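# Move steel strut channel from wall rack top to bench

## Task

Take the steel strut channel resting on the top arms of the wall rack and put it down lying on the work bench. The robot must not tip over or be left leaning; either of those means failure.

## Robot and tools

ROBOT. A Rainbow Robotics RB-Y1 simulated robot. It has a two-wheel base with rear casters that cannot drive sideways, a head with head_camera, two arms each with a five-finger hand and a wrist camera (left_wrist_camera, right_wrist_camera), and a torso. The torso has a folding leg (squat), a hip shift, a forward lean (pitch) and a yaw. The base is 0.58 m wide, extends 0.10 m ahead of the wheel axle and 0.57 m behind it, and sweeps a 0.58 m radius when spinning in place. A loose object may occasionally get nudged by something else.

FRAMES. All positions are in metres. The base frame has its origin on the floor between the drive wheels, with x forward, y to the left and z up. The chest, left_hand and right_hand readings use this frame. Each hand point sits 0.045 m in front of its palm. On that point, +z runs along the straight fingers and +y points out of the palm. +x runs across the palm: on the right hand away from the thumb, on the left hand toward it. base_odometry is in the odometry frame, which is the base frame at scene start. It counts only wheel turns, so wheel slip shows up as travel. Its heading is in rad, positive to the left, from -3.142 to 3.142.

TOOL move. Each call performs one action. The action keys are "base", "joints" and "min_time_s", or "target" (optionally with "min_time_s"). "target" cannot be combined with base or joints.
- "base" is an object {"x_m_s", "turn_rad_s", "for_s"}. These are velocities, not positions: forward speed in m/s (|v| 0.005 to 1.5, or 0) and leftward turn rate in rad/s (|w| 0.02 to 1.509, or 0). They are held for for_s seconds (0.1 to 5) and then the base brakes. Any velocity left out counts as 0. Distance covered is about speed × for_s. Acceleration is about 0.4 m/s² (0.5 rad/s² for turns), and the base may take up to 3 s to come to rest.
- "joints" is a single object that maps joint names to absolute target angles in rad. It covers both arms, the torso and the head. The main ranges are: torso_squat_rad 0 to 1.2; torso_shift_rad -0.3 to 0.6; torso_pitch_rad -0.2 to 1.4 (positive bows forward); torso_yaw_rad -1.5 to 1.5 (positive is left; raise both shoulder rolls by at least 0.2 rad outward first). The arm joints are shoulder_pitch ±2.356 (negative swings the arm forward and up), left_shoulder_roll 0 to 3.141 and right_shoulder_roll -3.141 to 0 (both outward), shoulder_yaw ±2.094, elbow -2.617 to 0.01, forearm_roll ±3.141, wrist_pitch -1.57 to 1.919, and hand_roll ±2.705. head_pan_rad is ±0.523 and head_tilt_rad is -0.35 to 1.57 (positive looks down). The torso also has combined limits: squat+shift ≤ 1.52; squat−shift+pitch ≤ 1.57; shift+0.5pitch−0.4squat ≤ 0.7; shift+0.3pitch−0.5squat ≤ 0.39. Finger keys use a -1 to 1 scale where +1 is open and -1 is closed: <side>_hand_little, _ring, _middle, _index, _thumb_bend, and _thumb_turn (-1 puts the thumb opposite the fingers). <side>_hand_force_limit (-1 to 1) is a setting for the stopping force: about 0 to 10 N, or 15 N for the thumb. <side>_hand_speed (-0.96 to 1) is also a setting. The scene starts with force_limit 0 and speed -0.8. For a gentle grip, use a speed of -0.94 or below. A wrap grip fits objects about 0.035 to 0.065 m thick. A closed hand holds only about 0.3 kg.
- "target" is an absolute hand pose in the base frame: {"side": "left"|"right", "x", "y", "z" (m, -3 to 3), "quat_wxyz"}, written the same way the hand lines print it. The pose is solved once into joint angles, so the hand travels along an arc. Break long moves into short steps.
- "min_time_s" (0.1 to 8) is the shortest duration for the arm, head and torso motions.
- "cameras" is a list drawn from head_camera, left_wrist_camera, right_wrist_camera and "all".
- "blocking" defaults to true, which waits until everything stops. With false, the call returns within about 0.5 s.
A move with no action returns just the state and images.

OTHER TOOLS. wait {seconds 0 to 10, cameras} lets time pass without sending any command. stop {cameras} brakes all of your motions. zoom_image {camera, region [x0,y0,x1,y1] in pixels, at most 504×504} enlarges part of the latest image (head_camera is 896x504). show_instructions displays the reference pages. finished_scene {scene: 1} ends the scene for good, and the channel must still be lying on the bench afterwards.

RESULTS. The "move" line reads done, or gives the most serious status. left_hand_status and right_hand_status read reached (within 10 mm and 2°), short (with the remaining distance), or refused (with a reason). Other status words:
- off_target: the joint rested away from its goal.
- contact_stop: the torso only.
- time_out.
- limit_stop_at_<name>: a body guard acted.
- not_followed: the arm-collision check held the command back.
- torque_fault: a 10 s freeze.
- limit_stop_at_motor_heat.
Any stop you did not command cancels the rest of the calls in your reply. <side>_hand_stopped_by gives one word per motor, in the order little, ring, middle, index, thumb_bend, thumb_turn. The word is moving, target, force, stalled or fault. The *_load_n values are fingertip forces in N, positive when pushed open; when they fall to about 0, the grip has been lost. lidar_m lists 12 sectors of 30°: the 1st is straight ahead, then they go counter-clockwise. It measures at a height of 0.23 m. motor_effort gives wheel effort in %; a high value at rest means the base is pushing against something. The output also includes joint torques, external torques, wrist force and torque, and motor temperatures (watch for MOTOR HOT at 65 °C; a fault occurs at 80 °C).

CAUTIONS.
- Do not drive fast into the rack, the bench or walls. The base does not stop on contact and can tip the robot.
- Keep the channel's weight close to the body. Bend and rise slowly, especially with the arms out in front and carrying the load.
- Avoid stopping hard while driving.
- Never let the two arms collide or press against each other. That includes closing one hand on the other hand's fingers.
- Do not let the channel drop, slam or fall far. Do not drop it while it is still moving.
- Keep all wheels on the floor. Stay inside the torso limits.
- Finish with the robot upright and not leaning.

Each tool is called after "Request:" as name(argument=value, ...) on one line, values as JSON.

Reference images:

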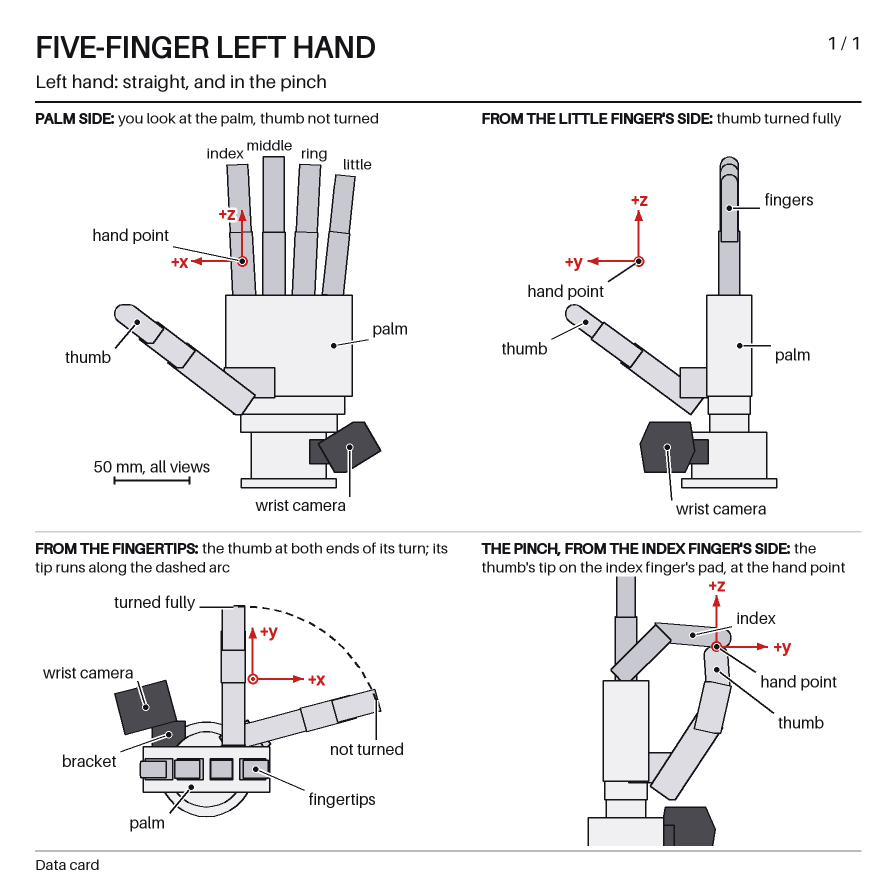

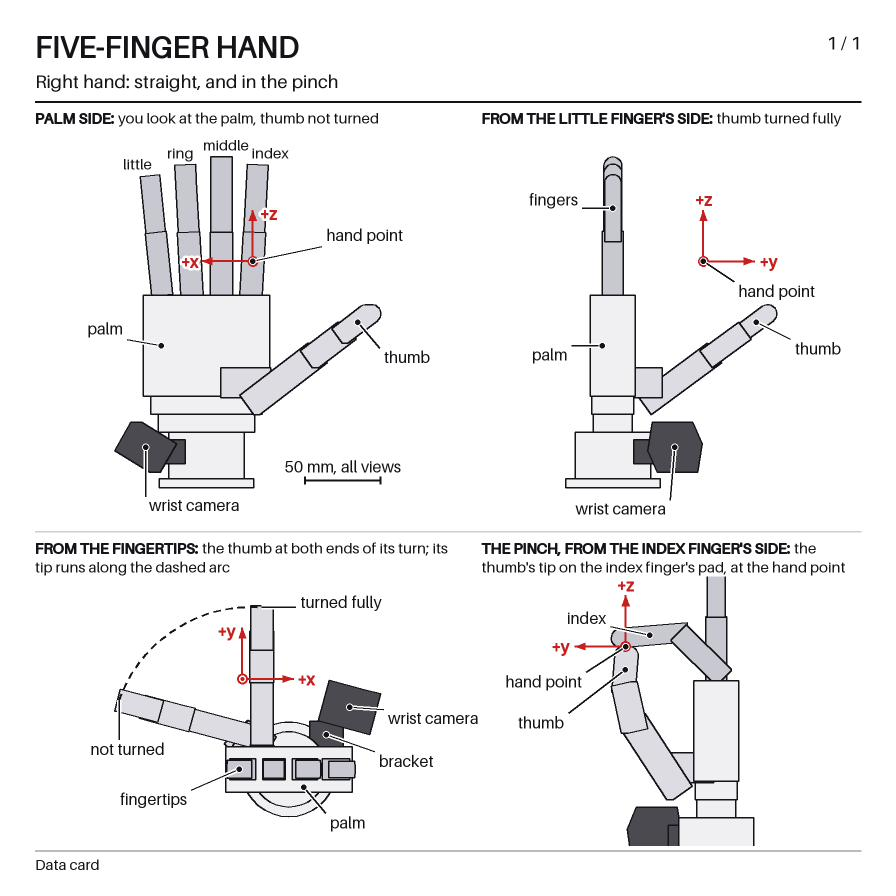

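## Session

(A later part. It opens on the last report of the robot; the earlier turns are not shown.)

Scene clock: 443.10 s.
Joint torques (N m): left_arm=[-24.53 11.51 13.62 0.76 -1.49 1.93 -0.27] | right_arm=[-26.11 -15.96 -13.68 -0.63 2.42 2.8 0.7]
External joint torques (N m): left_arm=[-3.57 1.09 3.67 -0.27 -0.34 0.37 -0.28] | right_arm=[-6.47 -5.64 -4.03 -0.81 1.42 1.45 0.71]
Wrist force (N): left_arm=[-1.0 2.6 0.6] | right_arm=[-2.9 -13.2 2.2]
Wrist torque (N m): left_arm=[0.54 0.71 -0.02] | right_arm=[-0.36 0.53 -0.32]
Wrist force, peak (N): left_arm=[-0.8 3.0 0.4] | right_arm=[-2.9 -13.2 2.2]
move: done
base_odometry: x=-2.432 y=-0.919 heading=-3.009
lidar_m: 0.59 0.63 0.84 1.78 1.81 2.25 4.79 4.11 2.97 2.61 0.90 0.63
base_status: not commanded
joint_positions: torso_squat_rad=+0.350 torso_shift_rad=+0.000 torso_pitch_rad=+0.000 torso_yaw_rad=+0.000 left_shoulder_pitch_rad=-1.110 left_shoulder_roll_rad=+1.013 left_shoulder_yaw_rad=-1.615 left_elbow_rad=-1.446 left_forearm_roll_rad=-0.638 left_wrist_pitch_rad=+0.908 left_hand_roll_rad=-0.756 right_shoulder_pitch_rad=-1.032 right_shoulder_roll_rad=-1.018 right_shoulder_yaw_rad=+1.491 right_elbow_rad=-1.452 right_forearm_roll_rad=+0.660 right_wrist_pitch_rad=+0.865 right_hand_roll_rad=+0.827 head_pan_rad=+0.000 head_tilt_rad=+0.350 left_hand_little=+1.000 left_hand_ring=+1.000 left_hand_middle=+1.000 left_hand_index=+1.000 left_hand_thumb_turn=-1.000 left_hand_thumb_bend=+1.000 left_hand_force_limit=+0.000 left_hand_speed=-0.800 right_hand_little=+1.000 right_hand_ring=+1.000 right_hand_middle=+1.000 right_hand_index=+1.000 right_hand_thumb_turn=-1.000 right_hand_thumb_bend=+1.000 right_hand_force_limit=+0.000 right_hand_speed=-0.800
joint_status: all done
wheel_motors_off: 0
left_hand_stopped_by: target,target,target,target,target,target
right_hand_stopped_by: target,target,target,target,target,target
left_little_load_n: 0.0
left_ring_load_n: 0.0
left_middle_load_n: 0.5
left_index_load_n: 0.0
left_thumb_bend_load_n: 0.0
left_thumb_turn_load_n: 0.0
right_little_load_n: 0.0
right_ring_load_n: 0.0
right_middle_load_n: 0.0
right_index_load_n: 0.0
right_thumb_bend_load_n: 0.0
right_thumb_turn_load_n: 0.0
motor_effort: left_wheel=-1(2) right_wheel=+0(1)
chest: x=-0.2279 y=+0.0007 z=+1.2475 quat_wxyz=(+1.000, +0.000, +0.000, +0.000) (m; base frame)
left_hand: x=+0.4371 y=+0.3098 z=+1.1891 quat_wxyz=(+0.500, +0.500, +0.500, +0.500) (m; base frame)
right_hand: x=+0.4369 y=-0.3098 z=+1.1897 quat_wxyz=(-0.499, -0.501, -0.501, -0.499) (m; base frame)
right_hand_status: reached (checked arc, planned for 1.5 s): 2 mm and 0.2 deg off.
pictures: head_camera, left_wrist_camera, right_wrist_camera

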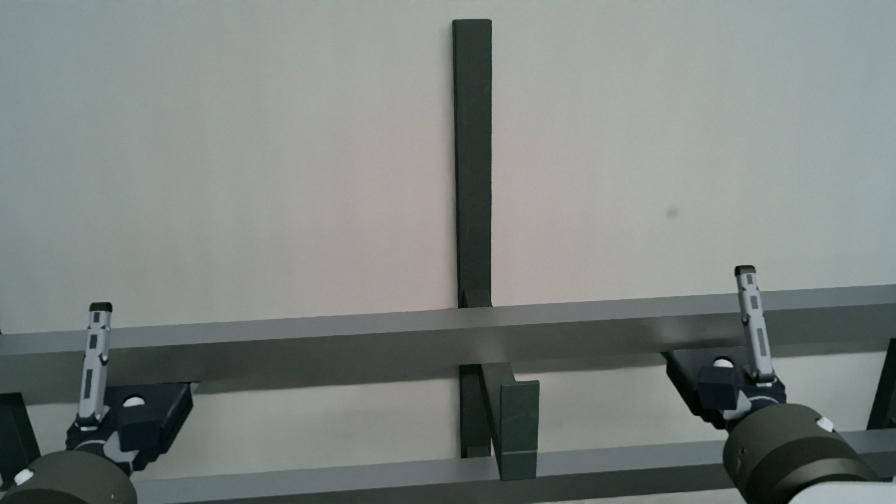

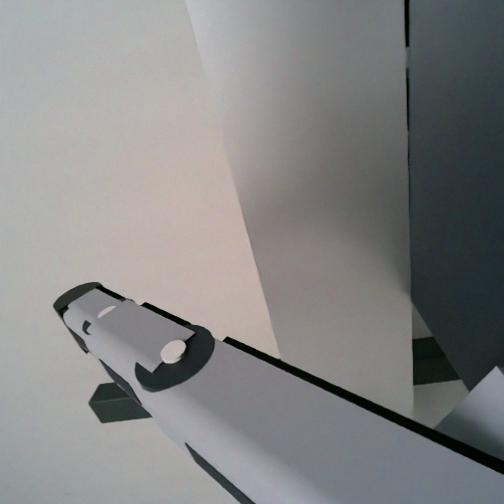

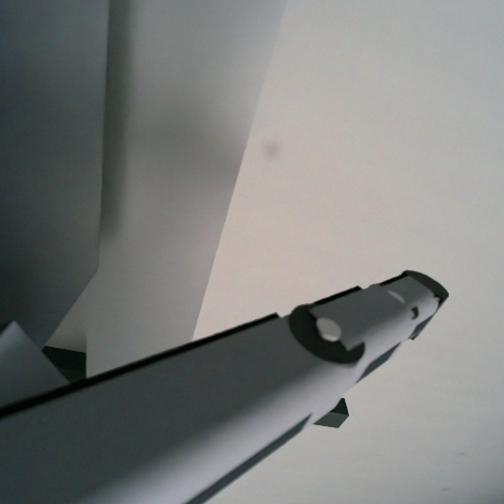

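Request:
move(target={"side":"left","x":0.437,"y":0.31,"z":1.180,"quat_wxyz":[0.5,0.5,0.5,0.5]}, min_time_s=1)

Request:
move(target={"side":"right","x":0.437,"y":-0.31,"z":1.181,"quat_wxyz":[0.5,0.5,0.5,0.5]}, min_time_s=1)

Request:
move(target={"side":"left","x":0.460,"y":0.31,"z":1.180,"quat_wxyz":[0.5,0.5,0.5,0.5]}, min_time_s=1)

Request:
move(target={"side":"right","x":0.460,"y":-0.31,"z":1.181,"quat_wxyz":[0.5,0.5,0.5,0.5]}, min_time_s=1, cameras=["all"])

Scene clock: 465.17 s.
Joint torques (N m): left_arm=[-20.38 8.34 9.05 1.72 -1.21 1.9 0.18] | right_arm=[-25.97 -15.89 -13.49 -0.4 2.48 2.92 0.61]
External joint torques (N m): left_arm=[0.6 -2.11 -0.76 0.72 -0.08 0.31 0.17] | right_arm=[-6.32 -5.57 -3.83 -0.58 1.48 1.57 0.62]
Wrist force (N): left_arm=[-1.1 5.3 1.0] | right_arm=[-2.8 -13.1 2.7]
Wrist torque (N m): left_arm=[0.62 0.72 0.10] | right_arm=[-0.34 0.55 -0.32]
Wrist force, peak (N): left_arm=[-1.1 5.4 1.1] | right_arm=[-2.8 -13.5 1.7]
move: done
base_odometry: x=-2.432 y=-0.919 heading=-3.009
lidar_m: 0.59 0.62 0.84 1.77 1.81 2.25 4.78 4.11 2.97 2.60 0.88 0.64
base_status: not commanded
joint_positions: torso_squat_rad=+0.350 torso_shift_rad=+0.000 torso_pitch_rad=+0.000 torso_yaw_rad=+0.000 left_shoulder_pitch_rad=-1.096 left_shoulder_roll_rad=+0.995 left_shoulder_yaw_rad=-1.618 left_elbow_rad=-1.423 left_forearm_roll_rad=-0.656 left_wrist_pitch_rad=+0.912 left_hand_roll_rad=-0.739 right_shoulder_pitch_rad=-1.032 right_shoulder_roll_rad=-1.018 right_shoulder_yaw_rad=+1.491 right_elbow_rad=-1.452 right_forearm_roll_rad=+0.660 right_wrist_pitch_rad=+0.865 right_hand_roll_rad=+0.827 head_pan_rad=+0.000 head_tilt_rad=+0.350 left_hand_little=+1.000 left_hand_ring=+1.000 left_hand_middle=+1.000 left_hand_index=+1.000 left_hand_thumb_turn=-1.000 left_hand_thumb_bend=+1.000 left_hand_force_limit=+0.000 left_hand_speed=-0.800 right_hand_little=+1.000 right_hand_ring=+1.000 right_hand_middle=+1.000 right_hand_index=+1.000 right_hand_thumb_turn=-1.000 right_hand_thumb_bend=+1.000 right_hand_force_limit=+0.000 right_hand_speed=-0.800
joint_status: all done
wheel_motors_off: 0
left_hand_stopped_by: target,target,target,target,target,target
right_hand_stopped_by: target,target,target,target,target,target
left_little_load_n: 0.0
left_ring_load_n: 0.0
left_middle_load_n: 0.0
left_index_load_n: 0.0
left_thumb_bend_load_n: 0.0
left_thumb_turn_load_n: 0.0
right_little_load_n: 0.0
right_ring_load_n: 0.0
right_middle_load_n: 0.0
right_index_load_n: 0.5
right_thumb_bend_load_n: 0.0
right_thumb_turn_load_n: 0.0
motor_effort: left_wheel=-1(1) right_wheel=-1(1)
chest: x=-0.2279 y=+0.0006 z=+1.2475 quat_wxyz=(+1.000, +0.000, +0.000, +0.000) (m; base frame)
left_hand: x=+0.4369 y=+0.3099 z=+1.1807 quat_wxyz=(+0.500, +0.500, +0.500, +0.500) (m; base frame)
left_hand_status: reached (checked arc, planned for 1.0 s): 1 mm and 0.0 deg off.
right_hand: x=+0.4369 y=-0.3098 z=+1.1897 quat_wxyz=(-0.499, -0.501, -0.501, -0.499) (m; base frame)
pictures: none

Scene clock: 466.50 s.
Joint torques (N m): left_arm=[-20.2 7.98 8.71 1.52 -1.34 1.98 0.27] | right_arm=[-18.62 -10.14 -8.13 1.16 1.33 1.61 -0.05]
External joint torques (N m): left_arm=[0.78 -2.47 -1.09 0.51 -0.21 0.39 0.26] | right_arm=[1.05 0.19 1.38 1.02 0.35 0.23 -0.04]
Wrist force (N): left_arm=[-0.8 5.1 1.0] | right_arm=[-2.0 -2.8 -0.1]
Wrist torque (N m): left_arm=[0.59 0.68 0.11] | right_arm=[-0.09 0.49 -0.41]
Wrist force, peak (N): left_arm=[-0.8 5.4 1.0] | right_arm=[-2.9 -13.6 2.7]
move: done
base_odometry: x=-2.432 y=-0.919 heading=-3.009
lidar_m: 0.59 0.62 0.84 1.78 1.80 2.28 4.79 4.11 2.95 2.61 0.89 0.63
base_status: not commanded
joint_positions: torso_squat_rad=+0.350 torso_shift_rad=+0.000 torso_pitch_rad=+0.000 torso_yaw_rad=+0.000 left_shoulder_pitch_rad=-1.096 left_shoulder_roll_rad=+0.995 left_shoulder_yaw_rad=-1.618 left_elbow_rad=-1.423 left_forearm_roll_rad=-0.656 left_wrist_pitch_rad=+0.912 left_hand_roll_rad=-0.739 right_shoulder_pitch_rad=-1.018 right_shoulder_roll_rad=-0.998 right_shoulder_yaw_rad=+1.494 right_elbow_rad=-1.425 right_forearm_roll_rad=+0.686 right_wrist_pitch_rad=+0.868 right_hand_roll_rad=+0.805 head_pan_rad=+0.000 head_tilt_rad=+0.350 left_hand_little=+1.000 left_hand_ring=+1.000 left_hand_middle=+1.000 left_hand_index=+1.000 left_hand_thumb_turn=-1.000 left_hand_thumb_bend=+1.000 left_hand_force_limit=+0.000 left_hand_speed=-0.800 right_hand_little=+1.000 right_hand_ring=+1.000 right_hand_middle=+1.000 right_hand_index=+1.000 right_hand_thumb_turn=-1.000 right_hand_thumb_bend=+1.000 right_hand_force_limit=+0.000 right_hand_speed=-0.800
joint_status: all done
wheel_motors_off: 0
left_hand_stopped_by: target,target,target,target,target,target
right_hand_stopped_by: target,target,target,target,target,target
left_little_load_n: 0.0
left_ring_load_n: 0.0
left_middle_load_n: 0.0
left_index_load_n: 0.0
left_thumb_bend_load_n: 0.0
left_thumb_turn_load_n: 0.0
right_little_load_n: 0.0
right_ring_load_n: 0.0
right_middle_load_n: 0.5
right_index_load_n: 0.0
right_thumb_bend_load_n: 0.0
right_thumb_turn_load_n: 0.0
motor_effort: left_wheel=-1(1) right_wheel=+0(1)
chest: x=-0.2279 y=+0.0006 z=+1.2475 quat_wxyz=(+1.000, +0.000, +0.000, +0.000) (m; base frame)
left_hand: x=+0.4369 y=+0.3099 z=+1.1808 quat_wxyz=(+0.500, +0.500, +0.500, +0.500) (m; base frame)
right_hand: x=+0.4367 y=-0.3100 z=+1.1812 quat_wxyz=(-0.500, -0.500, -0.500, -0.500) (m; base frame)
right_hand_status: reached (checked arc, planned for 1.0 s): 0 mm and 0.1 deg off.
pictures: none

Scene clock: 467.83 s.
Joint torques (N m): left_arm=[-23.32 8.78 11.76 2.21 -1.13 1.2 0.15] | right_arm=[-18.74 -10.31 -8.43 1.14 1.31 1.64 -0.03]
External joint torques (N m): left_arm=[-1.29 -1.74 2.34 0.71 -0.12 -0.45 0.14] | right_arm=[0.93 0.02 1.08 0.99 0.33 0.26 -0.02]
Wrist force (N): left_arm=[-1.0 5.1 1.0] | right_arm=[-1.9 -2.8 -0.1]
Wrist torque (N m): left_arm=[0.58 0.72 0.12] | right_arm=[-0.10 0.44 -0.40]
Wrist force, peak (N): left_arm=[-1.1 5.4 1.3] | right_arm=[-2.6 -3.2 0.1]
move: done
base_odometry: x=-2.432 y=-0.919 heading=-3.009
lidar_m: 0.60 0.62 0.84 1.77 1.81 2.26 4.77 4.12 2.96 2.61 0.89 0.62
base_status: not commanded
joint_positions: torso_squat_rad=+0.350 torso_shift_rad=+0.000 torso_pitch_rad=+0.000 torso_yaw_rad=+0.000 left_shoulder_pitch_rad=-1.114 left_shoulder_roll_rad=+0.929 left_shoulder_yaw_rad=-1.614 left_elbow_rad=-1.280 left_forearm_roll_rad=-0.667 left_wrist_pitch_rad=+0.840 left_hand_roll_rad=-0.697 right_shoulder_pitch_rad=-1.017 right_shoulder_roll_rad=-0.998 right_shoulder_yaw_rad=+1.494 right_elbow_rad=-1.425 right_forearm_roll_rad=+0.686 right_wrist_pitch_rad=+0.868 right_hand_roll_rad=+0.805 head_pan_rad=+0.000 head_tilt_rad=+0.350 left_hand_little=+1.000 left_hand_ring=+1.000 left_hand_middle=+1.000 left_hand_index=+1.000 left_hand_thumb_turn=-1.000 left_hand_thumb_bend=+1.000 left_hand_force_limit=+0.000 left_hand_speed=-0.800 right_hand_little=+1.000 right_hand_ring=+1.000 right_hand_middle=+1.000 right_hand_index=+1.000 right_hand_thumb_turn=-1.000 right_hand_thumb_bend=+1.000 right_hand_force_limit=+0.000 right_hand_speed=-0.800
joint_status: all done
wheel_motors_off: 0
left_hand_stopped_by: target,target,target,target,target,target
right_hand_stopped_by: target,target,target,target,target,target
left_little_load_n: 0.0
left_ring_load_n: 0.0
left_middle_load_n: 0.0
left_index_load_n: 0.0
left_thumb_bend_load_n: 0.0
left_thumb_turn_load_n: 0.0
right_little_load_n: 0.0
right_ring_load_n: 0.0
right_middle_load_n: 0.0
right_index_load_n: 0.0
right_thumb_bend_load_n: 0.0
right_thumb_turn_load_n: 0.0
motor_effort: left_wheel=-1(2) right_wheel=+0(1)
chest: x=-0.2279 y=+0.0006 z=+1.2475 quat_wxyz=(+1.000, +0.000, +0.000, +0.000) (m; base frame)
left_hand: x=+0.4597 y=+0.3101 z=+1.1801 quat_wxyz=(+0.499, +0.500, +0.500, +0.500) (m; base frame)
left_hand_status: reached (checked arc, planned for 1.0 s): 0 mm and 0.1 deg off.
right_hand: x=+0.4367 y=-0.3100 z=+1.1812 quat_wxyz=(-0.500, -0.500, -0.500, -0.500) (m; base frame)
pictures: none

Scene clock: 469.17 s.
Joint torques (N m): left_arm=[-23.39 8.51 11.68 2.03 -1.09 1.34 0.05] | right_arm=[-23.37 -10.97 -10.6 1.96 1.39 1.8 -0.03]
External joint torques (N m): left_arm=[-1.36 -2.01 2.25 0.53 -0.08 -0.31 0.04] | right_arm=[-2.68 -0.65 -1.43 1.43 0.53 0.36 -0.03]
Wrist force (N): left_arm=[-1.1 5.4 1.1] | right_arm=[-2.2 -6.9 -0.5]
Wrist torque (N m): left_arm=[0.63 0.73 0.10] | right_arm=[-0.31 0.54 -0.39]
Wrist force, peak (N): left_arm=[-1.1 5.4 1.1] | right_arm=[-2.3 -8.7 -1.2]
move: done
base_odometry: x=-2.432 y=-0.919 heading=-3.009
lidar_m: 0.58 0.61 0.84 1.78 1.80 2.25 4.79 4.11 2.96 2.63 0.88 0.63
base_status: not commanded
joint_positions: torso_squat_rad=+0.350 torso_shift_rad=+0.000 torso_pitch_rad=+0.000 torso_yaw_rad=+0.000 left_shoulder_pitch_rad=-1.114 left_shoulder_roll_rad=+0.929 left_shoulder_yaw_rad=-1.614 left_elbow_rad=-1.280 left_forearm_roll_rad=-0.667 left_wrist_pitch_rad=+0.840 left_hand_roll_rad=-0.697 right_shoulder_pitch_rad=-1.043 right_shoulder_roll_rad=-0.931 right_shoulder_yaw_rad=+1.491 right_elbow_rad=-1.282 right_forearm_roll_rad=+0.702 right_wrist_pitch_rad=+0.797 right_hand_roll_rad=+0.763 head_pan_rad=+0.000 head_tilt_rad=+0.350 left_hand_little=+1.000 left_hand_ring=+1.000 left_hand_middle=+1.000 left_hand_index=+1.000 left_hand_thumb_turn=-1.000 left_hand_thumb_bend=+1.000 left_hand_force_limit=+0.000 left_hand_speed=-0.800 right_hand_little=+1.000 right_hand_ring=+1.000 right_hand_middle=+1.000 right_hand_index=+1.000 right_hand_thumb_turn=-1.000 right_hand_thumb_bend=+1.000 right_hand_force_limit=+0.000 right_hand_speed=-0.800
joint_status: all done
wheel_motors_off: 0
left_hand_stopped_by: target,target,target,target,target,target
right_hand_stopped_by: target,target,target,target,target,target
left_little_load_n: 0.0
left_ring_load_n: 0.0
left_middle_load_n: 0.0
left_index_load_n: 0.0
left_thumb_bend_load_n: 0.0
left_thumb_turn_load_n: 0.0
right_little_load_n: 0.0
right_ring_load_n: 0.0
right_middle_load_n: 0.0
right_index_load_n: 0.0
right_thumb_bend_load_n: 0.0
right_thumb_turn_load_n: 0.0
motor_effort: left_wheel=-1(1) right_wheel=-1(1)
chest: x=-0.2279 y=+0.0006 z=+1.2475 quat_wxyz=(+1.000, +0.000, +0.000, +0.000) (m; base frame)
left_hand: x=+0.4597 y=+0.3101 z=+1.1801 quat_wxyz=(+0.499, +0.500, +0.500, +0.500) (m; base frame)
right_hand: x=+0.4595 y=-0.3101 z=+1.1802 quat_wxyz=(-0.500, -0.501, -0.501, -0.499) (m; base frame)
right_hand_status: reached (checked arc, planned for 1.0 s): 1 mm and 0.2 deg off.
pictures: head_camera, left_wrist_camera, right_wrist_camera

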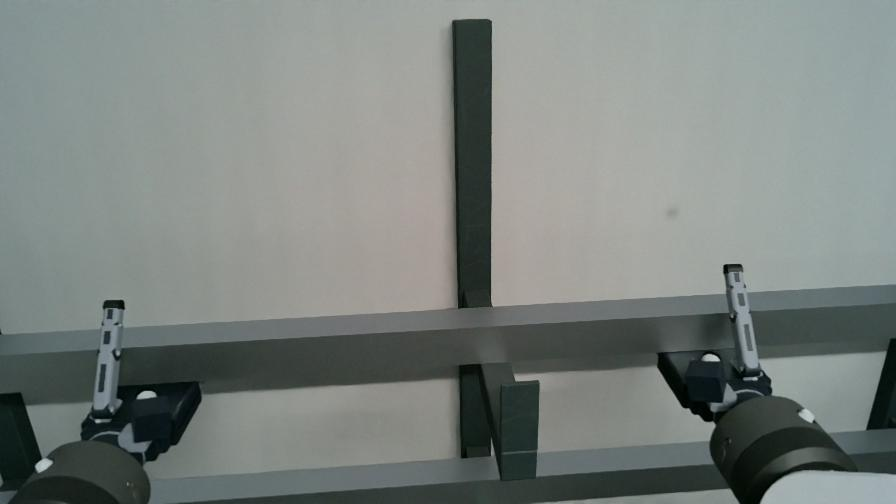

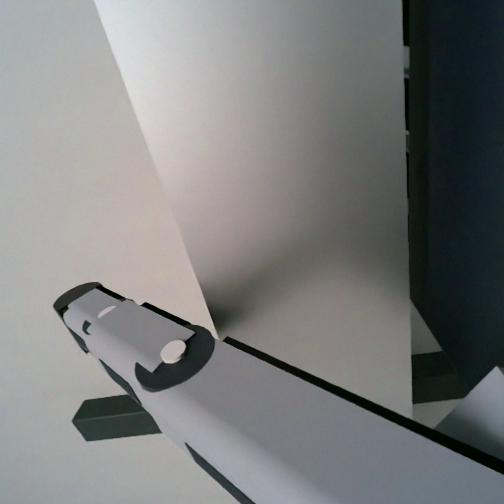

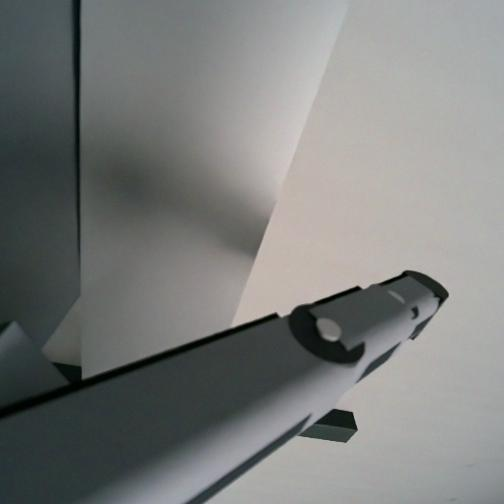

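Request:
move(joints={"left_hand_little":-0.3,"left_hand_ring":-0.3,"left_hand_middle":-0.3,"left_hand_index":-0.3,"right_hand_little":-0.3,"right_hand_ring":-0.3,"right_hand_middle":-0.3,"right_hand_index":-0.3,"left_hand_speed":-0.85,"right_hand_speed":-0.85}, cameras=["all"])

Scene clock: 479.30 s.
Joint torques (N m): left_arm=[-23.3 8.34 11.13 1.94 -0.73 1.28 0.08] | right_arm=[-27.86 -14.02 -13.31 1.66 2.91 4.29 0.24]
External joint torques (N m): left_arm=[-1.29 -2.19 1.72 0.45 0.28 -0.36 0.07] | right_arm=[-7.19 -3.7 -4.16 1.15 2.06 2.86 0.25]
Wrist force (N): left_arm=[-0.9 7.7 -4.8] | right_arm=[-1.9 -15.4 8.5]
Wrist torque (N m): left_arm=[0.71 0.63 0.09] | right_arm=[-0.59 0.28 -0.63]
Wrist force, peak (N): left_arm=[-1.1 7.9 -4.8] | right_arm=[-2.5 -21.5 6.5]
move: off_target
base_odometry: x=-2.432 y=-0.919 heading=-3.009
lidar_m: 0.59 0.61 0.83 1.79 1.81 2.24 4.79 4.11 2.97 2.61 0.89 0.63
base_status: not commanded
joint_positions: torso_squat_rad=+0.350 torso_shift_rad=+0.000 torso_pitch_rad=+0.001 torso_yaw_rad=+0.000 left_shoulder_pitch_rad=-1.114 left_shoulder_roll_rad=+0.929 left_shoulder_yaw_rad=-1.614 left_elbow_rad=-1.280 left_forearm_roll_rad=-0.668 left_wrist_pitch_rad=+0.840 left_hand_roll_rad=-0.697 right_shoulder_pitch_rad=-1.042 right_shoulder_roll_rad=-0.931 right_shoulder_yaw_rad=+1.492 right_elbow_rad=-1.282 right_forearm_roll_rad=+0.702 right_wrist_pitch_rad=+0.797 right_hand_roll_rad=+0.763 head_pan_rad=+0.000 head_tilt_rad=+0.350 left_hand_little=-0.300 left_hand_ring=-0.300 left_hand_middle=-0.300 left_hand_index=-0.300 left_hand_thumb_turn=-1.000 left_hand_thumb_bend=+1.000 left_hand_force_limit=+0.000 left_hand_speed=-0.850 right_hand_little=-0.300 right_hand_ring=-0.300 right_hand_middle=-0.299 right_hand_index=+0.321 right_hand_thumb_turn=-1.000 right_hand_thumb_bend=+1.000 right_hand_force_limit=+0.000 right_hand_speed=-0.850
joint_status: right_hand_index off_target (ended at +0.321, target -0.300); the others done
wheel_motors_off: 0
left_hand_stopped_by: target,target,target,target,target,target
right_hand_stopped_by: target,target,target,force,target,target
left_little_load_n: 0.0
left_ring_load_n: 0.0
left_middle_load_n: 0.0
left_index_load_n: 0.0
left_thumb_bend_load_n: 0.5
left_thumb_turn_load_n: 0.0
right_little_load_n: 0.0
right_ring_load_n: 0.0
right_middle_load_n: 2.5
right_index_load_n: 0.0
right_thumb_bend_load_n: 0.0
right_thumb_turn_load_n: 0.0
motor_effort: left_wheel=-1(2) right_wheel=+0(1)
chest: x=-0.2276 y=+0.0006 z=+1.2475 quat_wxyz=(+1.000, +0.000, +0.000, +0.000) (m; base frame)
left_hand: x=+0.4600 y=+0.3101 z=+1.1799 quat_wxyz=(+0.499, +0.500, +0.500, +0.500) (m; base frame)
right_hand: x=+0.4596 y=-0.3098 z=+1.1785 quat_wxyz=(-0.499, -0.501, -0.501, -0.499) (m; base frame)
pictures: head_camera, left_wrist_camera, right_wrist_camera

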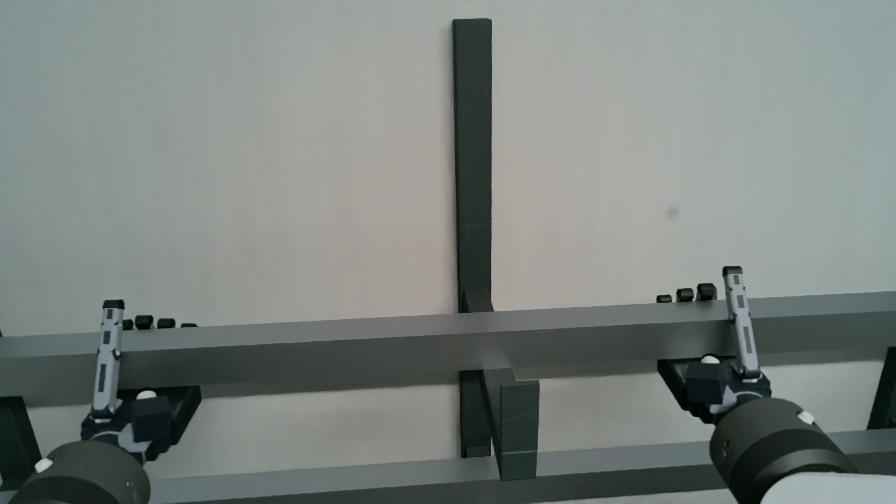

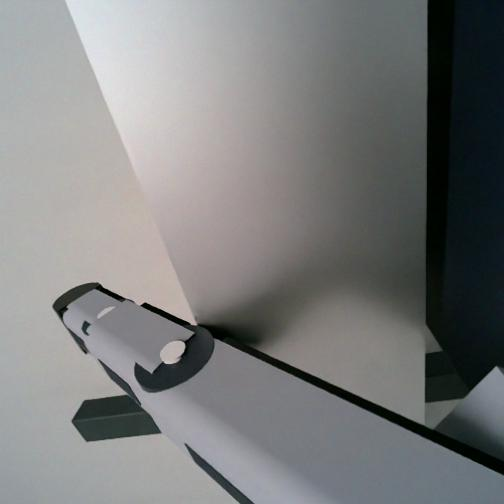

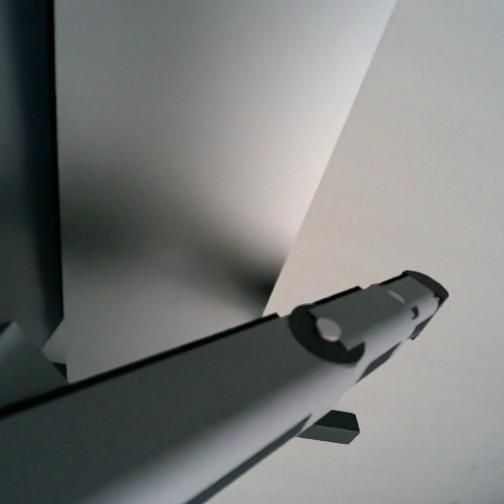

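Request:
move(joints={"right_hand_index":-0.32,"left_hand_thumb_bend":-0.1,"right_hand_thumb_bend":-0.1}, cameras=["all"])

Scene clock: 488.17 s.
Joint torques (N m): left_arm=[-17.48 7.71 8.03 1.35 0.36 -1.24 0.21] | right_arm=[-27.52 -14.4 -13.42 1.2 2.87 3.92 0.36]
External joint torques (N m): left_arm=[4.55 -2.81 -1.4 -0.16 1.37 -2.88 0.2] | right_arm=[-6.85 -4.09 -4.27 0.69 2.01 2.49 0.36]
Wrist force (N): left_arm=[-0.3 15.7 -6.2] | right_arm=[-3.1 -15.9 2.4]
Wrist torque (N m): left_arm=[1.12 0.59 -0.02] | right_arm=[-0.77 0.77 -0.31]
Wrist force, peak (N): left_arm=[-1.2 17.8 -15.3] | right_arm=[-2.2 -16.7 12.8]
move: off_target
base_odometry: x=-2.432 y=-0.919 heading=-3.009
lidar_m: 0.59 0.61 0.84 1.77 1.82 2.25 4.80 4.12 2.97 2.60 0.87 0.63
base_status: not commanded
joint_positions: torso_squat_rad=+0.350 torso_shift_rad=+0.000 torso_pitch_rad=+0.000 torso_yaw_rad=+0.000 left_shoulder_pitch_rad=-1.116 left_shoulder_roll_rad=+0.929 left_shoulder_yaw_rad=-1.614 left_elbow_rad=-1.280 left_forearm_roll_rad=-0.668 left_wrist_pitch_rad=+0.840 left_hand_roll_rad=-0.697 right_shoulder_pitch_rad=-1.042 right_shoulder_roll_rad=-0.931 right_shoulder_yaw_rad=+1.492 right_elbow_rad=-1.282 right_forearm_roll_rad=+0.702 right_wrist_pitch_rad=+0.797 right_hand_roll_rad=+0.763 head_pan_rad=+0.000 head_tilt_rad=+0.350 left_hand_little=-0.300 left_hand_ring=-0.300 left_hand_middle=-0.300 left_hand_index=-0.300 left_hand_thumb_turn=-1.000 left_hand_thumb_bend=+0.798 left_hand_force_limit=+0.000 left_hand_speed=-0.850 right_hand_little=-0.300 right_hand_ring=-0.300 right_hand_middle=-0.299 right_hand_index=-0.319 right_hand_thumb_turn=-1.000 right_hand_thumb_bend=+0.591 right_hand_force_limit=+0.000 right_hand_speed=-0.850
joint_status: left_hand_thumb_bend off_target (ended at +0.798, target -0.100); right_hand_thumb_bend off_target (ended at +0.591, target -0.100); the others done
wheel_motors_off: 0
left_hand_stopped_by: target,target,target,target,force,target
right_hand_stopped_by: target,target,target,target,force,target
left_little_load_n: 0.0
left_ring_load_n: 0.0
left_middle_load_n: 0.0
left_index_load_n: 0.0
left_thumb_bend_load_n: 5.0
left_thumb_turn_load_n: 1.5
right_little_load_n: 0.0
right_ring_load_n: 0.0
right_middle_load_n: 0.5
right_index_load_n: 5.5
right_thumb_bend_load_n: 7.0
right_thumb_turn_load_n: 1.5
motor_effort: left_wheel=-1(2) right_wheel=+0(1)
chest: x=-0.2279 y=+0.0005 z=+1.2475 quat_wxyz=(+1.000, +0.000, +0.000, +0.000) (m; base frame)
left_hand: x=+0.4599 y=+0.3101 z=+1.1817 quat_wxyz=(+0.500, +0.499, +0.500, +0.501) (m; base frame)
right_hand: x=+0.4594 y=-0.3098 z=+1.1788 quat_wxyz=(-0.499, -0.501, -0.501, -0.499) (m; base frame)
pictures: head_camera, left_wrist_camera, right_wrist_camera

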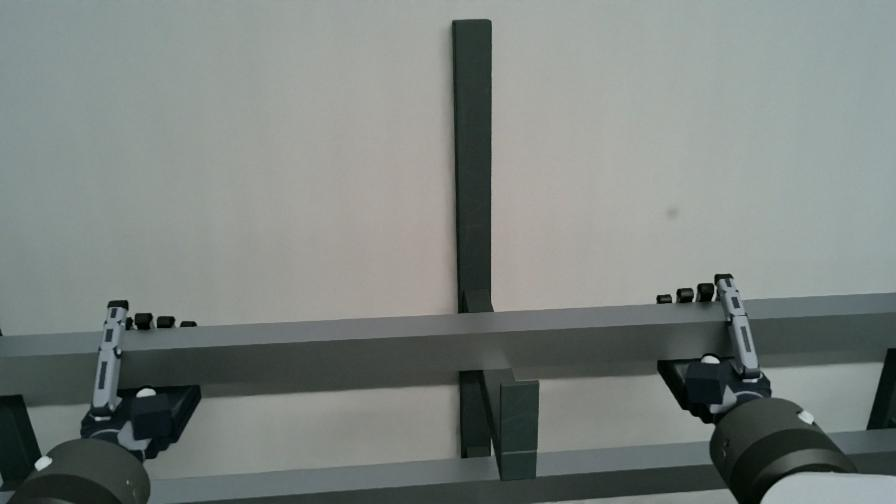

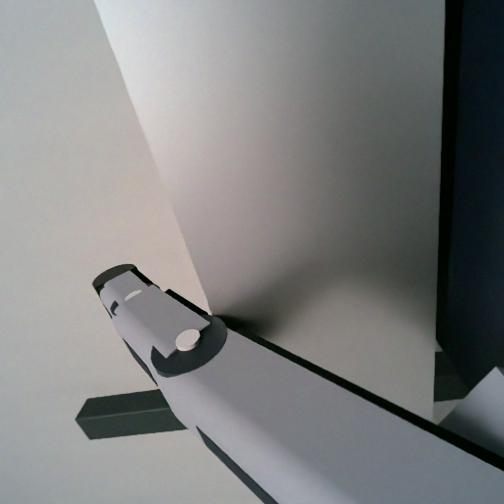

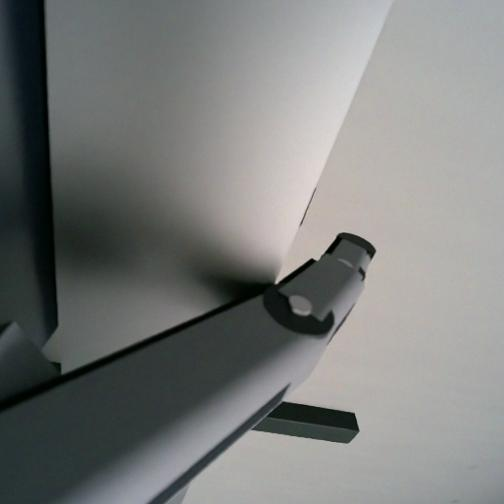

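Request:
move(joints={"torso_squat_rad":0.27}, min_time_s=2, cameras=["head_camera"])

Scene clock: 494.47 s.
Joint torques (N m): left_arm=[-30.8 11.55 13.12 1.74 -2.88 4.18 0.07] | right_arm=[-35.62 -16.65 -17.99 2.2 3.92 5.57 0.78]
External joint torques (N m): left_arm=[-8.83 1.02 3.72 0.26 -1.87 2.55 0.06] | right_arm=[-15 -6.34 -8.86 1.69 3.06 4.13 0.78]
Wrist force (N): left_arm=[-1.3 -10.8 5.4] | right_arm=[-0.8 -26.0 -1.3]
Wrist torque (N m): left_arm=[-0.10 1.10 0.45] | right_arm=[-1.07 0.56 -0.59]
Wrist force, peak (N): left_arm=[-0.1 16.0 -6.4] | right_arm=[-1.8 -31.6 -0.4]
move: done
base_odometry: x=-2.432 y=-0.919 heading=-3.009
lidar_m: 0.59 0.62 0.86 1.76 1.82 2.24 4.79 4.12 2.97 2.59 0.88 0.63
base_status: not commanded
joint_positions: torso_squat_rad=+0.270 torso_shift_rad=+0.001 torso_pitch_rad=+0.002 torso_yaw_rad=+0.000 left_shoulder_pitch_rad=-1.113 left_shoulder_roll_rad=+0.928 left_shoulder_yaw_rad=-1.615 left_elbow_rad=-1.280 left_forearm_roll_rad=-0.667 left_wrist_pitch_rad=+0.839 left_hand_roll_rad=-0.697 right_shoulder_pitch_rad=-1.040 right_shoulder_roll_rad=-0.930 right_shoulder_yaw_rad=+1.493 right_elbow_rad=-1.282 right_forearm_roll_rad=+0.702 right_wrist_pitch_rad=+0.796 right_hand_roll_rad=+0.763 head_pan_rad=+0.000 head_tilt_rad=+0.350 left_hand_little=-0.300 left_hand_ring=-0.300 left_hand_middle=-0.300 left_hand_index=-0.300 left_hand_thumb_turn=-1.000 left_hand_thumb_bend=+0.796 left_hand_force_limit=+0.000 left_hand_speed=-0.850 right_hand_little=-0.300 right_hand_ring=-0.300 right_hand_middle=-0.299 right_hand_index=-0.319 right_hand_thumb_turn=-1.000 right_hand_thumb_bend=+0.591 right_hand_force_limit=+0.000 right_hand_speed=-0.850
joint_status: all done
wheel_motors_off: 0
left_hand_stopped_by: target,target,target,target,force,target
right_hand_stopped_by: target,target,target,target,force,target
left_little_load_n: 1.5
left_ring_load_n: 0.0
left_middle_load_n: 0.0
left_index_load_n: 0.0
left_thumb_bend_load_n: 0.0
left_thumb_turn_load_n: 0.0
right_little_load_n: 0.0
right_ring_load_n: 0.0
right_middle_load_n: 0.5
right_index_load_n: 5.0
right_thumb_bend_load_n: 6.0
right_thumb_turn_load_n: -2.5
motor_effort: left_wheel=-1(2) right_wheel=+0(1)
chest: x=-0.2270 y=+0.0005 z=+1.2646 quat_wxyz=(+1.000, +0.000, +0.001, +0.000) (m; base frame)
left_hand: x=+0.4602 y=+0.3100 z=+1.1943 quat_wxyz=(+0.498, +0.501, +0.501, +0.499) (m; base frame)
right_hand: x=+0.4598 y=-0.3098 z=+1.1928 quat_wxyz=(-0.497, -0.502, -0.503, -0.498) (m; base frame)
pictures: head_camera

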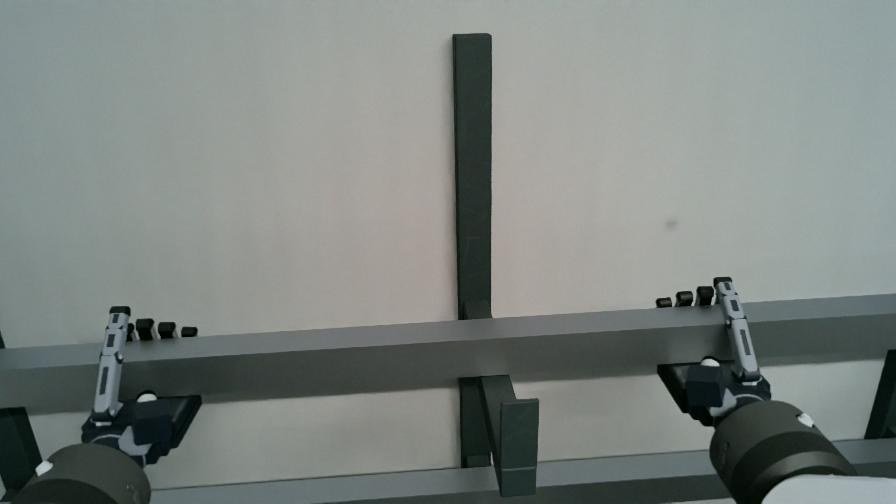

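Request:
move(joints={"torso_squat_rad":0.22,"torso_pitch_rad":-0.1}, min_time_s=4, cameras=["all"])

Scene clock: 509.10 s.
Joint torques (N m): left_arm=[-38.98 13.69 17.6 3.86 -4.14 5.71 -0.52] | right_arm=[-35.14 -16.71 -17.57 2.75 3.59 5.21 0.66]
External joint torques (N m): left_arm=[-16.03 3.58 7.8 1.96 -3.13 4.08 -0.53] | right_arm=[-13.55 -6.8 -8.07 1.88 2.75 3.78 0.67]
Wrist force (N): left_arm=[-1.8 -19.2 -0.7] | right_arm=[-1.5 -24.0 -3.2]
Wrist torque (N m): left_arm=[-0.07 0.99 0.11] | right_arm=[-0.94 0.61 -0.63]
Wrist force, peak (N): left_arm=[-1.7 -19.7 2.3] | right_arm=[-1.1 -26.9 -1.4]
move: done
base_odometry: x=-2.432 y=-0.919 heading=-3.009
lidar_m: 0.59 0.62 0.84 1.76 1.81 2.24 4.78 4.11 2.98 2.59 0.89 0.63
base_status: not commanded
joint_positions: torso_squat_rad=+0.220 torso_shift_rad=+0.001 torso_pitch_rad=-0.098 torso_yaw_rad=+0.000 left_shoulder_pitch_rad=-1.111 left_shoulder_roll_rad=+0.927 left_shoulder_yaw_rad=-1.616 left_elbow_rad=-1.280 left_forearm_roll_rad=-0.667 left_wrist_pitch_rad=+0.839 left_hand_roll_rad=-0.697 right_shoulder_pitch_rad=-1.040 right_shoulder_roll_rad=-0.930 right_shoulder_yaw_rad=+1.493 right_elbow_rad=-1.282 right_forearm_roll_rad=+0.702 right_wrist_pitch_rad=+0.796 right_hand_roll_rad=+0.763 head_pan_rad=+0.000 head_tilt_rad=+0.350 left_hand_little=-0.300 left_hand_ring=-0.300 left_hand_middle=-0.300 left_hand_index=-0.300 left_hand_thumb_turn=-1.000 left_hand_thumb_bend=+0.796 left_hand_force_limit=+0.000 left_hand_speed=-0.850 right_hand_little=-0.300 right_hand_ring=-0.300 right_hand_middle=-0.299 right_hand_index=-0.319 right_hand_thumb_turn=-1.000 right_hand_thumb_bend=+0.591 right_hand_force_limit=+0.000 right_hand_speed=-0.850
joint_status: all done
wheel_motors_off: 0
left_hand_stopped_by: target,target,target,target,force,target
right_hand_stopped_by: target,target,target,target,force,target
left_little_load_n: 0.5
left_ring_load_n: 0.0
left_middle_load_n: 0.0
left_index_load_n: 0.0
left_thumb_bend_load_n: 0.0
left_thumb_turn_load_n: 0.0
right_little_load_n: 0.5
right_ring_load_n: 0.0
right_middle_load_n: 0.5
right_index_load_n: 3.5
right_thumb_bend_load_n: 5.5
right_thumb_turn_load_n: -1.5
motor_effort: left_wheel=-1(2) right_wheel=+0(1)
chest: x=-0.2578 y=+0.0006 z=+1.2716 quat_wxyz=(+0.999, +0.000, -0.049, +0.000) (m; base frame)
left_hand: x=+0.4328 y=+0.3099 z=+1.2684 quat_wxyz=(+0.522, +0.477, +0.477, +0.522) (m; base frame)
right_hand: x=+0.4327 y=-0.3096 z=+1.2690 quat_wxyz=(-0.522, -0.477, -0.477, -0.522) (m; base frame)
pictures: head_camera, left_wrist_camera, right_wrist_camera

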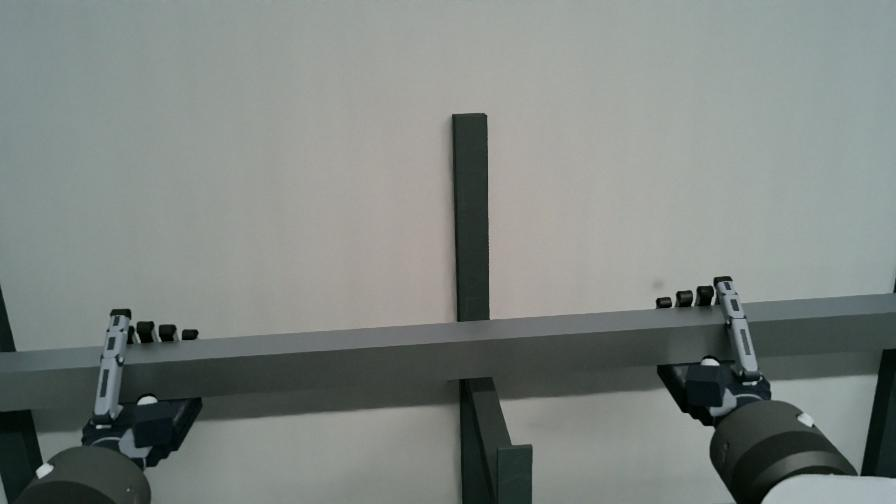

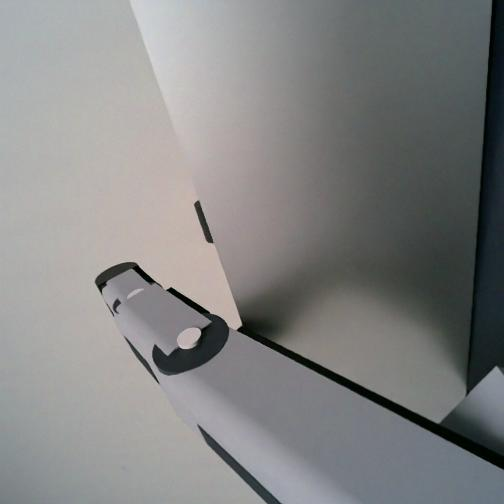

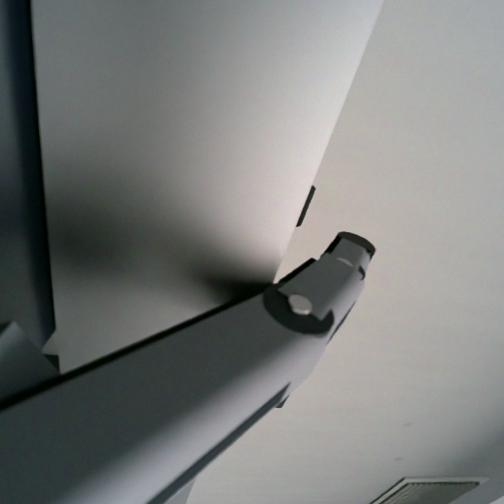

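Request:
move(joints={"torso_squat_rad":0.15,"torso_pitch_rad":-0.15}, min_time_s=3, cameras=["all"])

Scene clock: 525.33 s.
Joint torques (N m): left_arm=[-39.17 13.24 17.83 4.43 -4.06 5.76 -0.62] | right_arm=[-35.36 -16.56 -17.52 2.76 3.59 5.04 0.74]
External joint torques (N m): left_arm=[-15.8 3.36 7.87 2.33 -3.06 4.13 -0.63] | right_arm=[-13.36 -6.89 -7.88 1.71 2.76 3.61 0.75]
Wrist force (N): left_arm=[-1.8 -19.0 -2.2] | right_arm=[-1.7 -24.0 -4.8]
Wrist torque (N m): left_arm=[0.04 0.89 0.03] | right_arm=[-0.97 0.72 -0.60]
Wrist force, peak (N): left_arm=[-1.9 -19.5 -0.9] | right_arm=[-1.0 -24.6 -4.7]
move: done
base_odometry: x=-2.432 y=-0.919 heading=-3.009
lidar_m: 0.59 0.62 0.86 1.78 1.80 2.25 4.79 4.12 2.96 2.60 0.89 0.62
base_status: not commanded
joint_positions: torso_squat_rad=+0.150 torso_shift_rad=+0.001 torso_pitch_rad=-0.148 torso_yaw_rad=+0.000 left_shoulder_pitch_rad=-1.111 left_shoulder_roll_rad=+0.927 left_shoulder_yaw_rad=-1.616 left_elbow_rad=-1.281 left_forearm_roll_rad=-0.667 left_wrist_pitch_rad=+0.839 left_hand_roll_rad=-0.697 right_shoulder_pitch_rad=-1.040 right_shoulder_roll_rad=-0.930 right_shoulder_yaw_rad=+1.493 right_elbow_rad=-1.282 right_forearm_roll_rad=+0.702 right_wrist_pitch_rad=+0.796 right_hand_roll_rad=+0.763 head_pan_rad=+0.000 head_tilt_rad=+0.350 left_hand_little=-0.300 left_hand_ring=-0.300 left_hand_middle=-0.300 left_hand_index=-0.300 left_hand_thumb_turn=-1.000 left_hand_thumb_bend=+0.796 left_hand_force_limit=+0.000 left_hand_speed=-0.850 right_hand_little=-0.300 right_hand_ring=-0.300 right_hand_middle=-0.299 right_hand_index=-0.319 right_hand_thumb_turn=-1.000 right_hand_thumb_bend=+0.591 right_hand_force_limit=+0.000 right_hand_speed=-0.850
joint_status: all done
wheel_motors_off: 0
left_hand_stopped_by: target,target,target,target,force,target
right_hand_stopped_by: target,target,target,target,force,target
left_little_load_n: 0.5
left_ring_load_n: 0.0
left_middle_load_n: 0.0
left_index_load_n: 0.0
left_thumb_bend_load_n: 0.0
left_thumb_turn_load_n: 0.0
right_little_load_n: 0.5
right_ring_load_n: 0.5
right_middle_load_n: 0.5
right_index_load_n: 3.5
right_thumb_bend_load_n: 5.5
right_thumb_turn_load_n: -1.0
motor_effort: left_wheel=-1(2) right_wheel=+0(1)
chest: x=-0.2732 y=+0.0006 z=+1.2787 quat_wxyz=(+0.997, +0.000, -0.074, +0.000) (m; base frame)
left_hand: x=+0.4167 y=+0.3099 z=+1.3100 quat_wxyz=(+0.534, +0.464, +0.463, +0.534) (m; base frame)
right_hand: x=+0.4166 y=-0.3096 z=+1.3106 quat_wxyz=(-0.534, -0.463, -0.464, -0.534) (m; base frame)
pictures: head_camera, left_wrist_camera, right_wrist_camera

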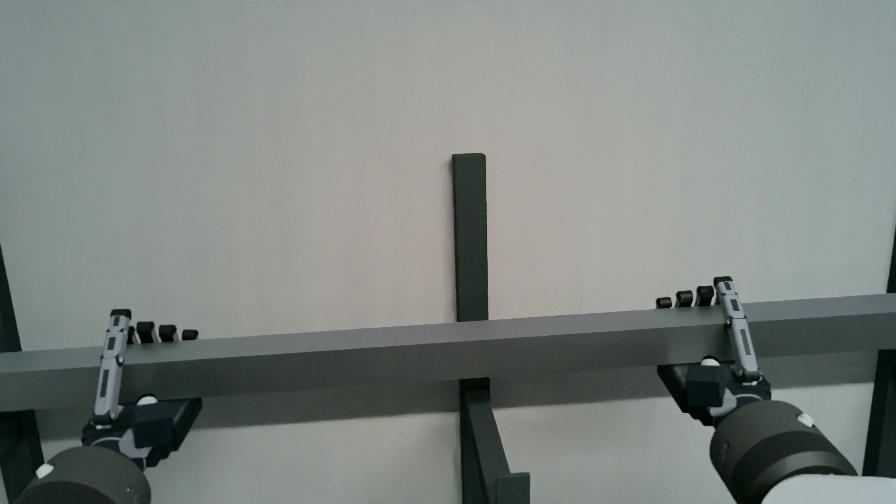

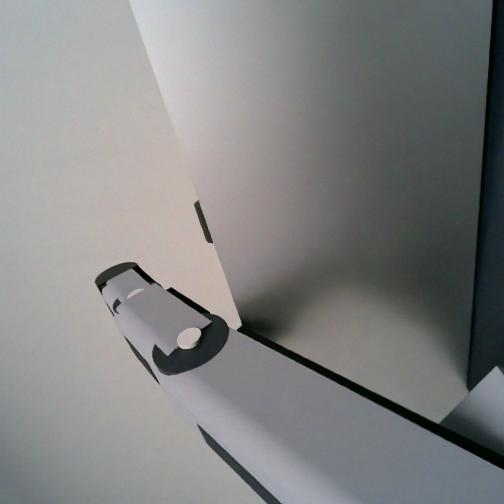

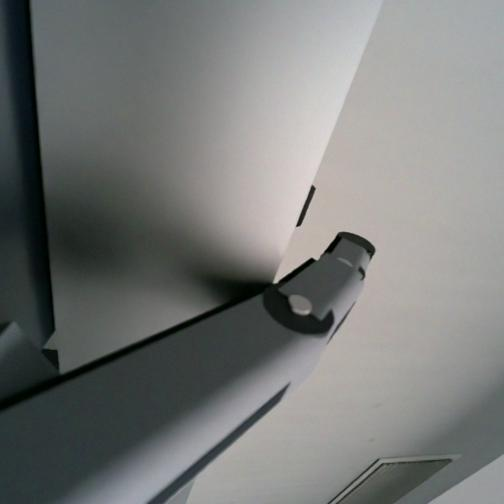

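Request:
move(base={"x_m_s": -0.15, "for_s": 4}, cameras=["head_camera"])

Scene clock: 534.07 s.
Joint torques (N m): left_arm=[-40.52 13.96 18.37 5.07 -4.2 5.98 -0.68] | right_arm=[-35.14 -16.7 -17.34 2.86 3.31 4.91 0.75]
External joint torques (N m): left_arm=[-17.16 4.09 8.41 2.97 -3.2 4.34 -0.69] | right_arm=[-13.14 -7.04 -7.69 1.81 2.49 3.49 0.76]
Wrist force (N): left_arm=[-1.4 -18.3 -2.8] | right_arm=[-1.5 -23.9 -4.8]
Wrist torque (N m): left_arm=[0.10 0.75 -0.11] | right_arm=[-0.98 0.66 -0.55]
Wrist force, peak (N): left_arm=[-1.2 -20.2 -1.8] | right_arm=[-1.4 -25.6 -5.7]
move: done
base_odometry: x=-1.837 y=-0.840 heading=-3.010
lidar_m: 1.19 1.25 1.69 1.74 1.79 1.83 4.18 4.13 2.98 2.86 1.73 1.25
base_status: done (sent for 4 of 4 s)
joint_positions: torso_squat_rad=+0.150 torso_shift_rad=+0.001 torso_pitch_rad=-0.148 torso_yaw_rad=+0.000 left_shoulder_pitch_rad=-1.111 left_shoulder_roll_rad=+0.927 left_shoulder_yaw_rad=-1.616 left_elbow_rad=-1.281 left_forearm_roll_rad=-0.667 left_wrist_pitch_rad=+0.839 left_hand_roll_rad=-0.697 right_shoulder_pitch_rad=-1.040 right_shoulder_roll_rad=-0.930 right_shoulder_yaw_rad=+1.493 right_elbow_rad=-1.282 right_forearm_roll_rad=+0.702 right_wrist_pitch_rad=+0.796 right_hand_roll_rad=+0.763 head_pan_rad=+0.000 head_tilt_rad=+0.350 left_hand_little=-0.300 left_hand_ring=-0.300 left_hand_middle=-0.300 left_hand_index=-0.300 left_hand_thumb_turn=-1.000 left_hand_thumb_bend=+0.796 left_hand_force_limit=+0.000 left_hand_speed=-0.850 right_hand_little=-0.300 right_hand_ring=-0.300 right_hand_middle=-0.299 right_hand_index=-0.319 right_hand_thumb_turn=-1.000 right_hand_thumb_bend=+0.591 right_hand_force_limit=+0.000 right_hand_speed=-0.850
joint_status: not commanded
wheel_motors_off: 0
left_hand_stopped_by: target,target,target,target,force,target
right_hand_stopped_by: target,target,target,target,force,target
left_little_load_n: 0.0
left_ring_load_n: 0.0
left_middle_load_n: 0.0
left_index_load_n: 0.0
left_thumb_bend_load_n: 0.0
left_thumb_turn_load_n: 0.0
right_little_load_n: 0.5
right_ring_load_n: 0.0
right_middle_load_n: 0.5
right_index_load_n: 3.5
right_thumb_bend_load_n: 5.5
right_thumb_turn_load_n: -0.5
motor_effort: left_wheel=-3(18) right_wheel=+9(27)
chest: x=-0.2732 y=+0.0006 z=+1.2787 quat_wxyz=(+0.997, +0.000, -0.074, +0.000) (m; base frame)
left_hand: x=+0.4166 y=+0.3098 z=+1.3098 quat_wxyz=(+0.534, +0.464, +0.464, +0.534) (m; base frame)
right_hand: x=+0.4166 y=-0.3095 z=+1.3108 quat_wxyz=(-0.534, -0.463, -0.464, -0.534) (m; base frame)
pictures: head_camera

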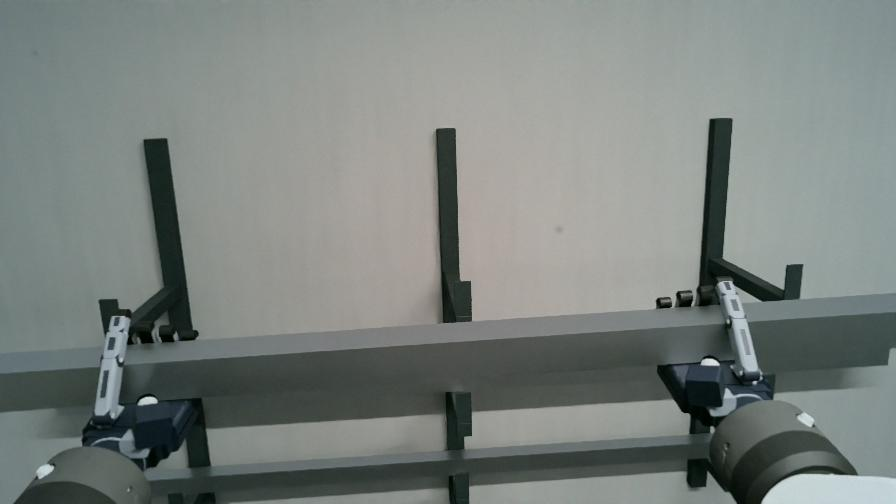

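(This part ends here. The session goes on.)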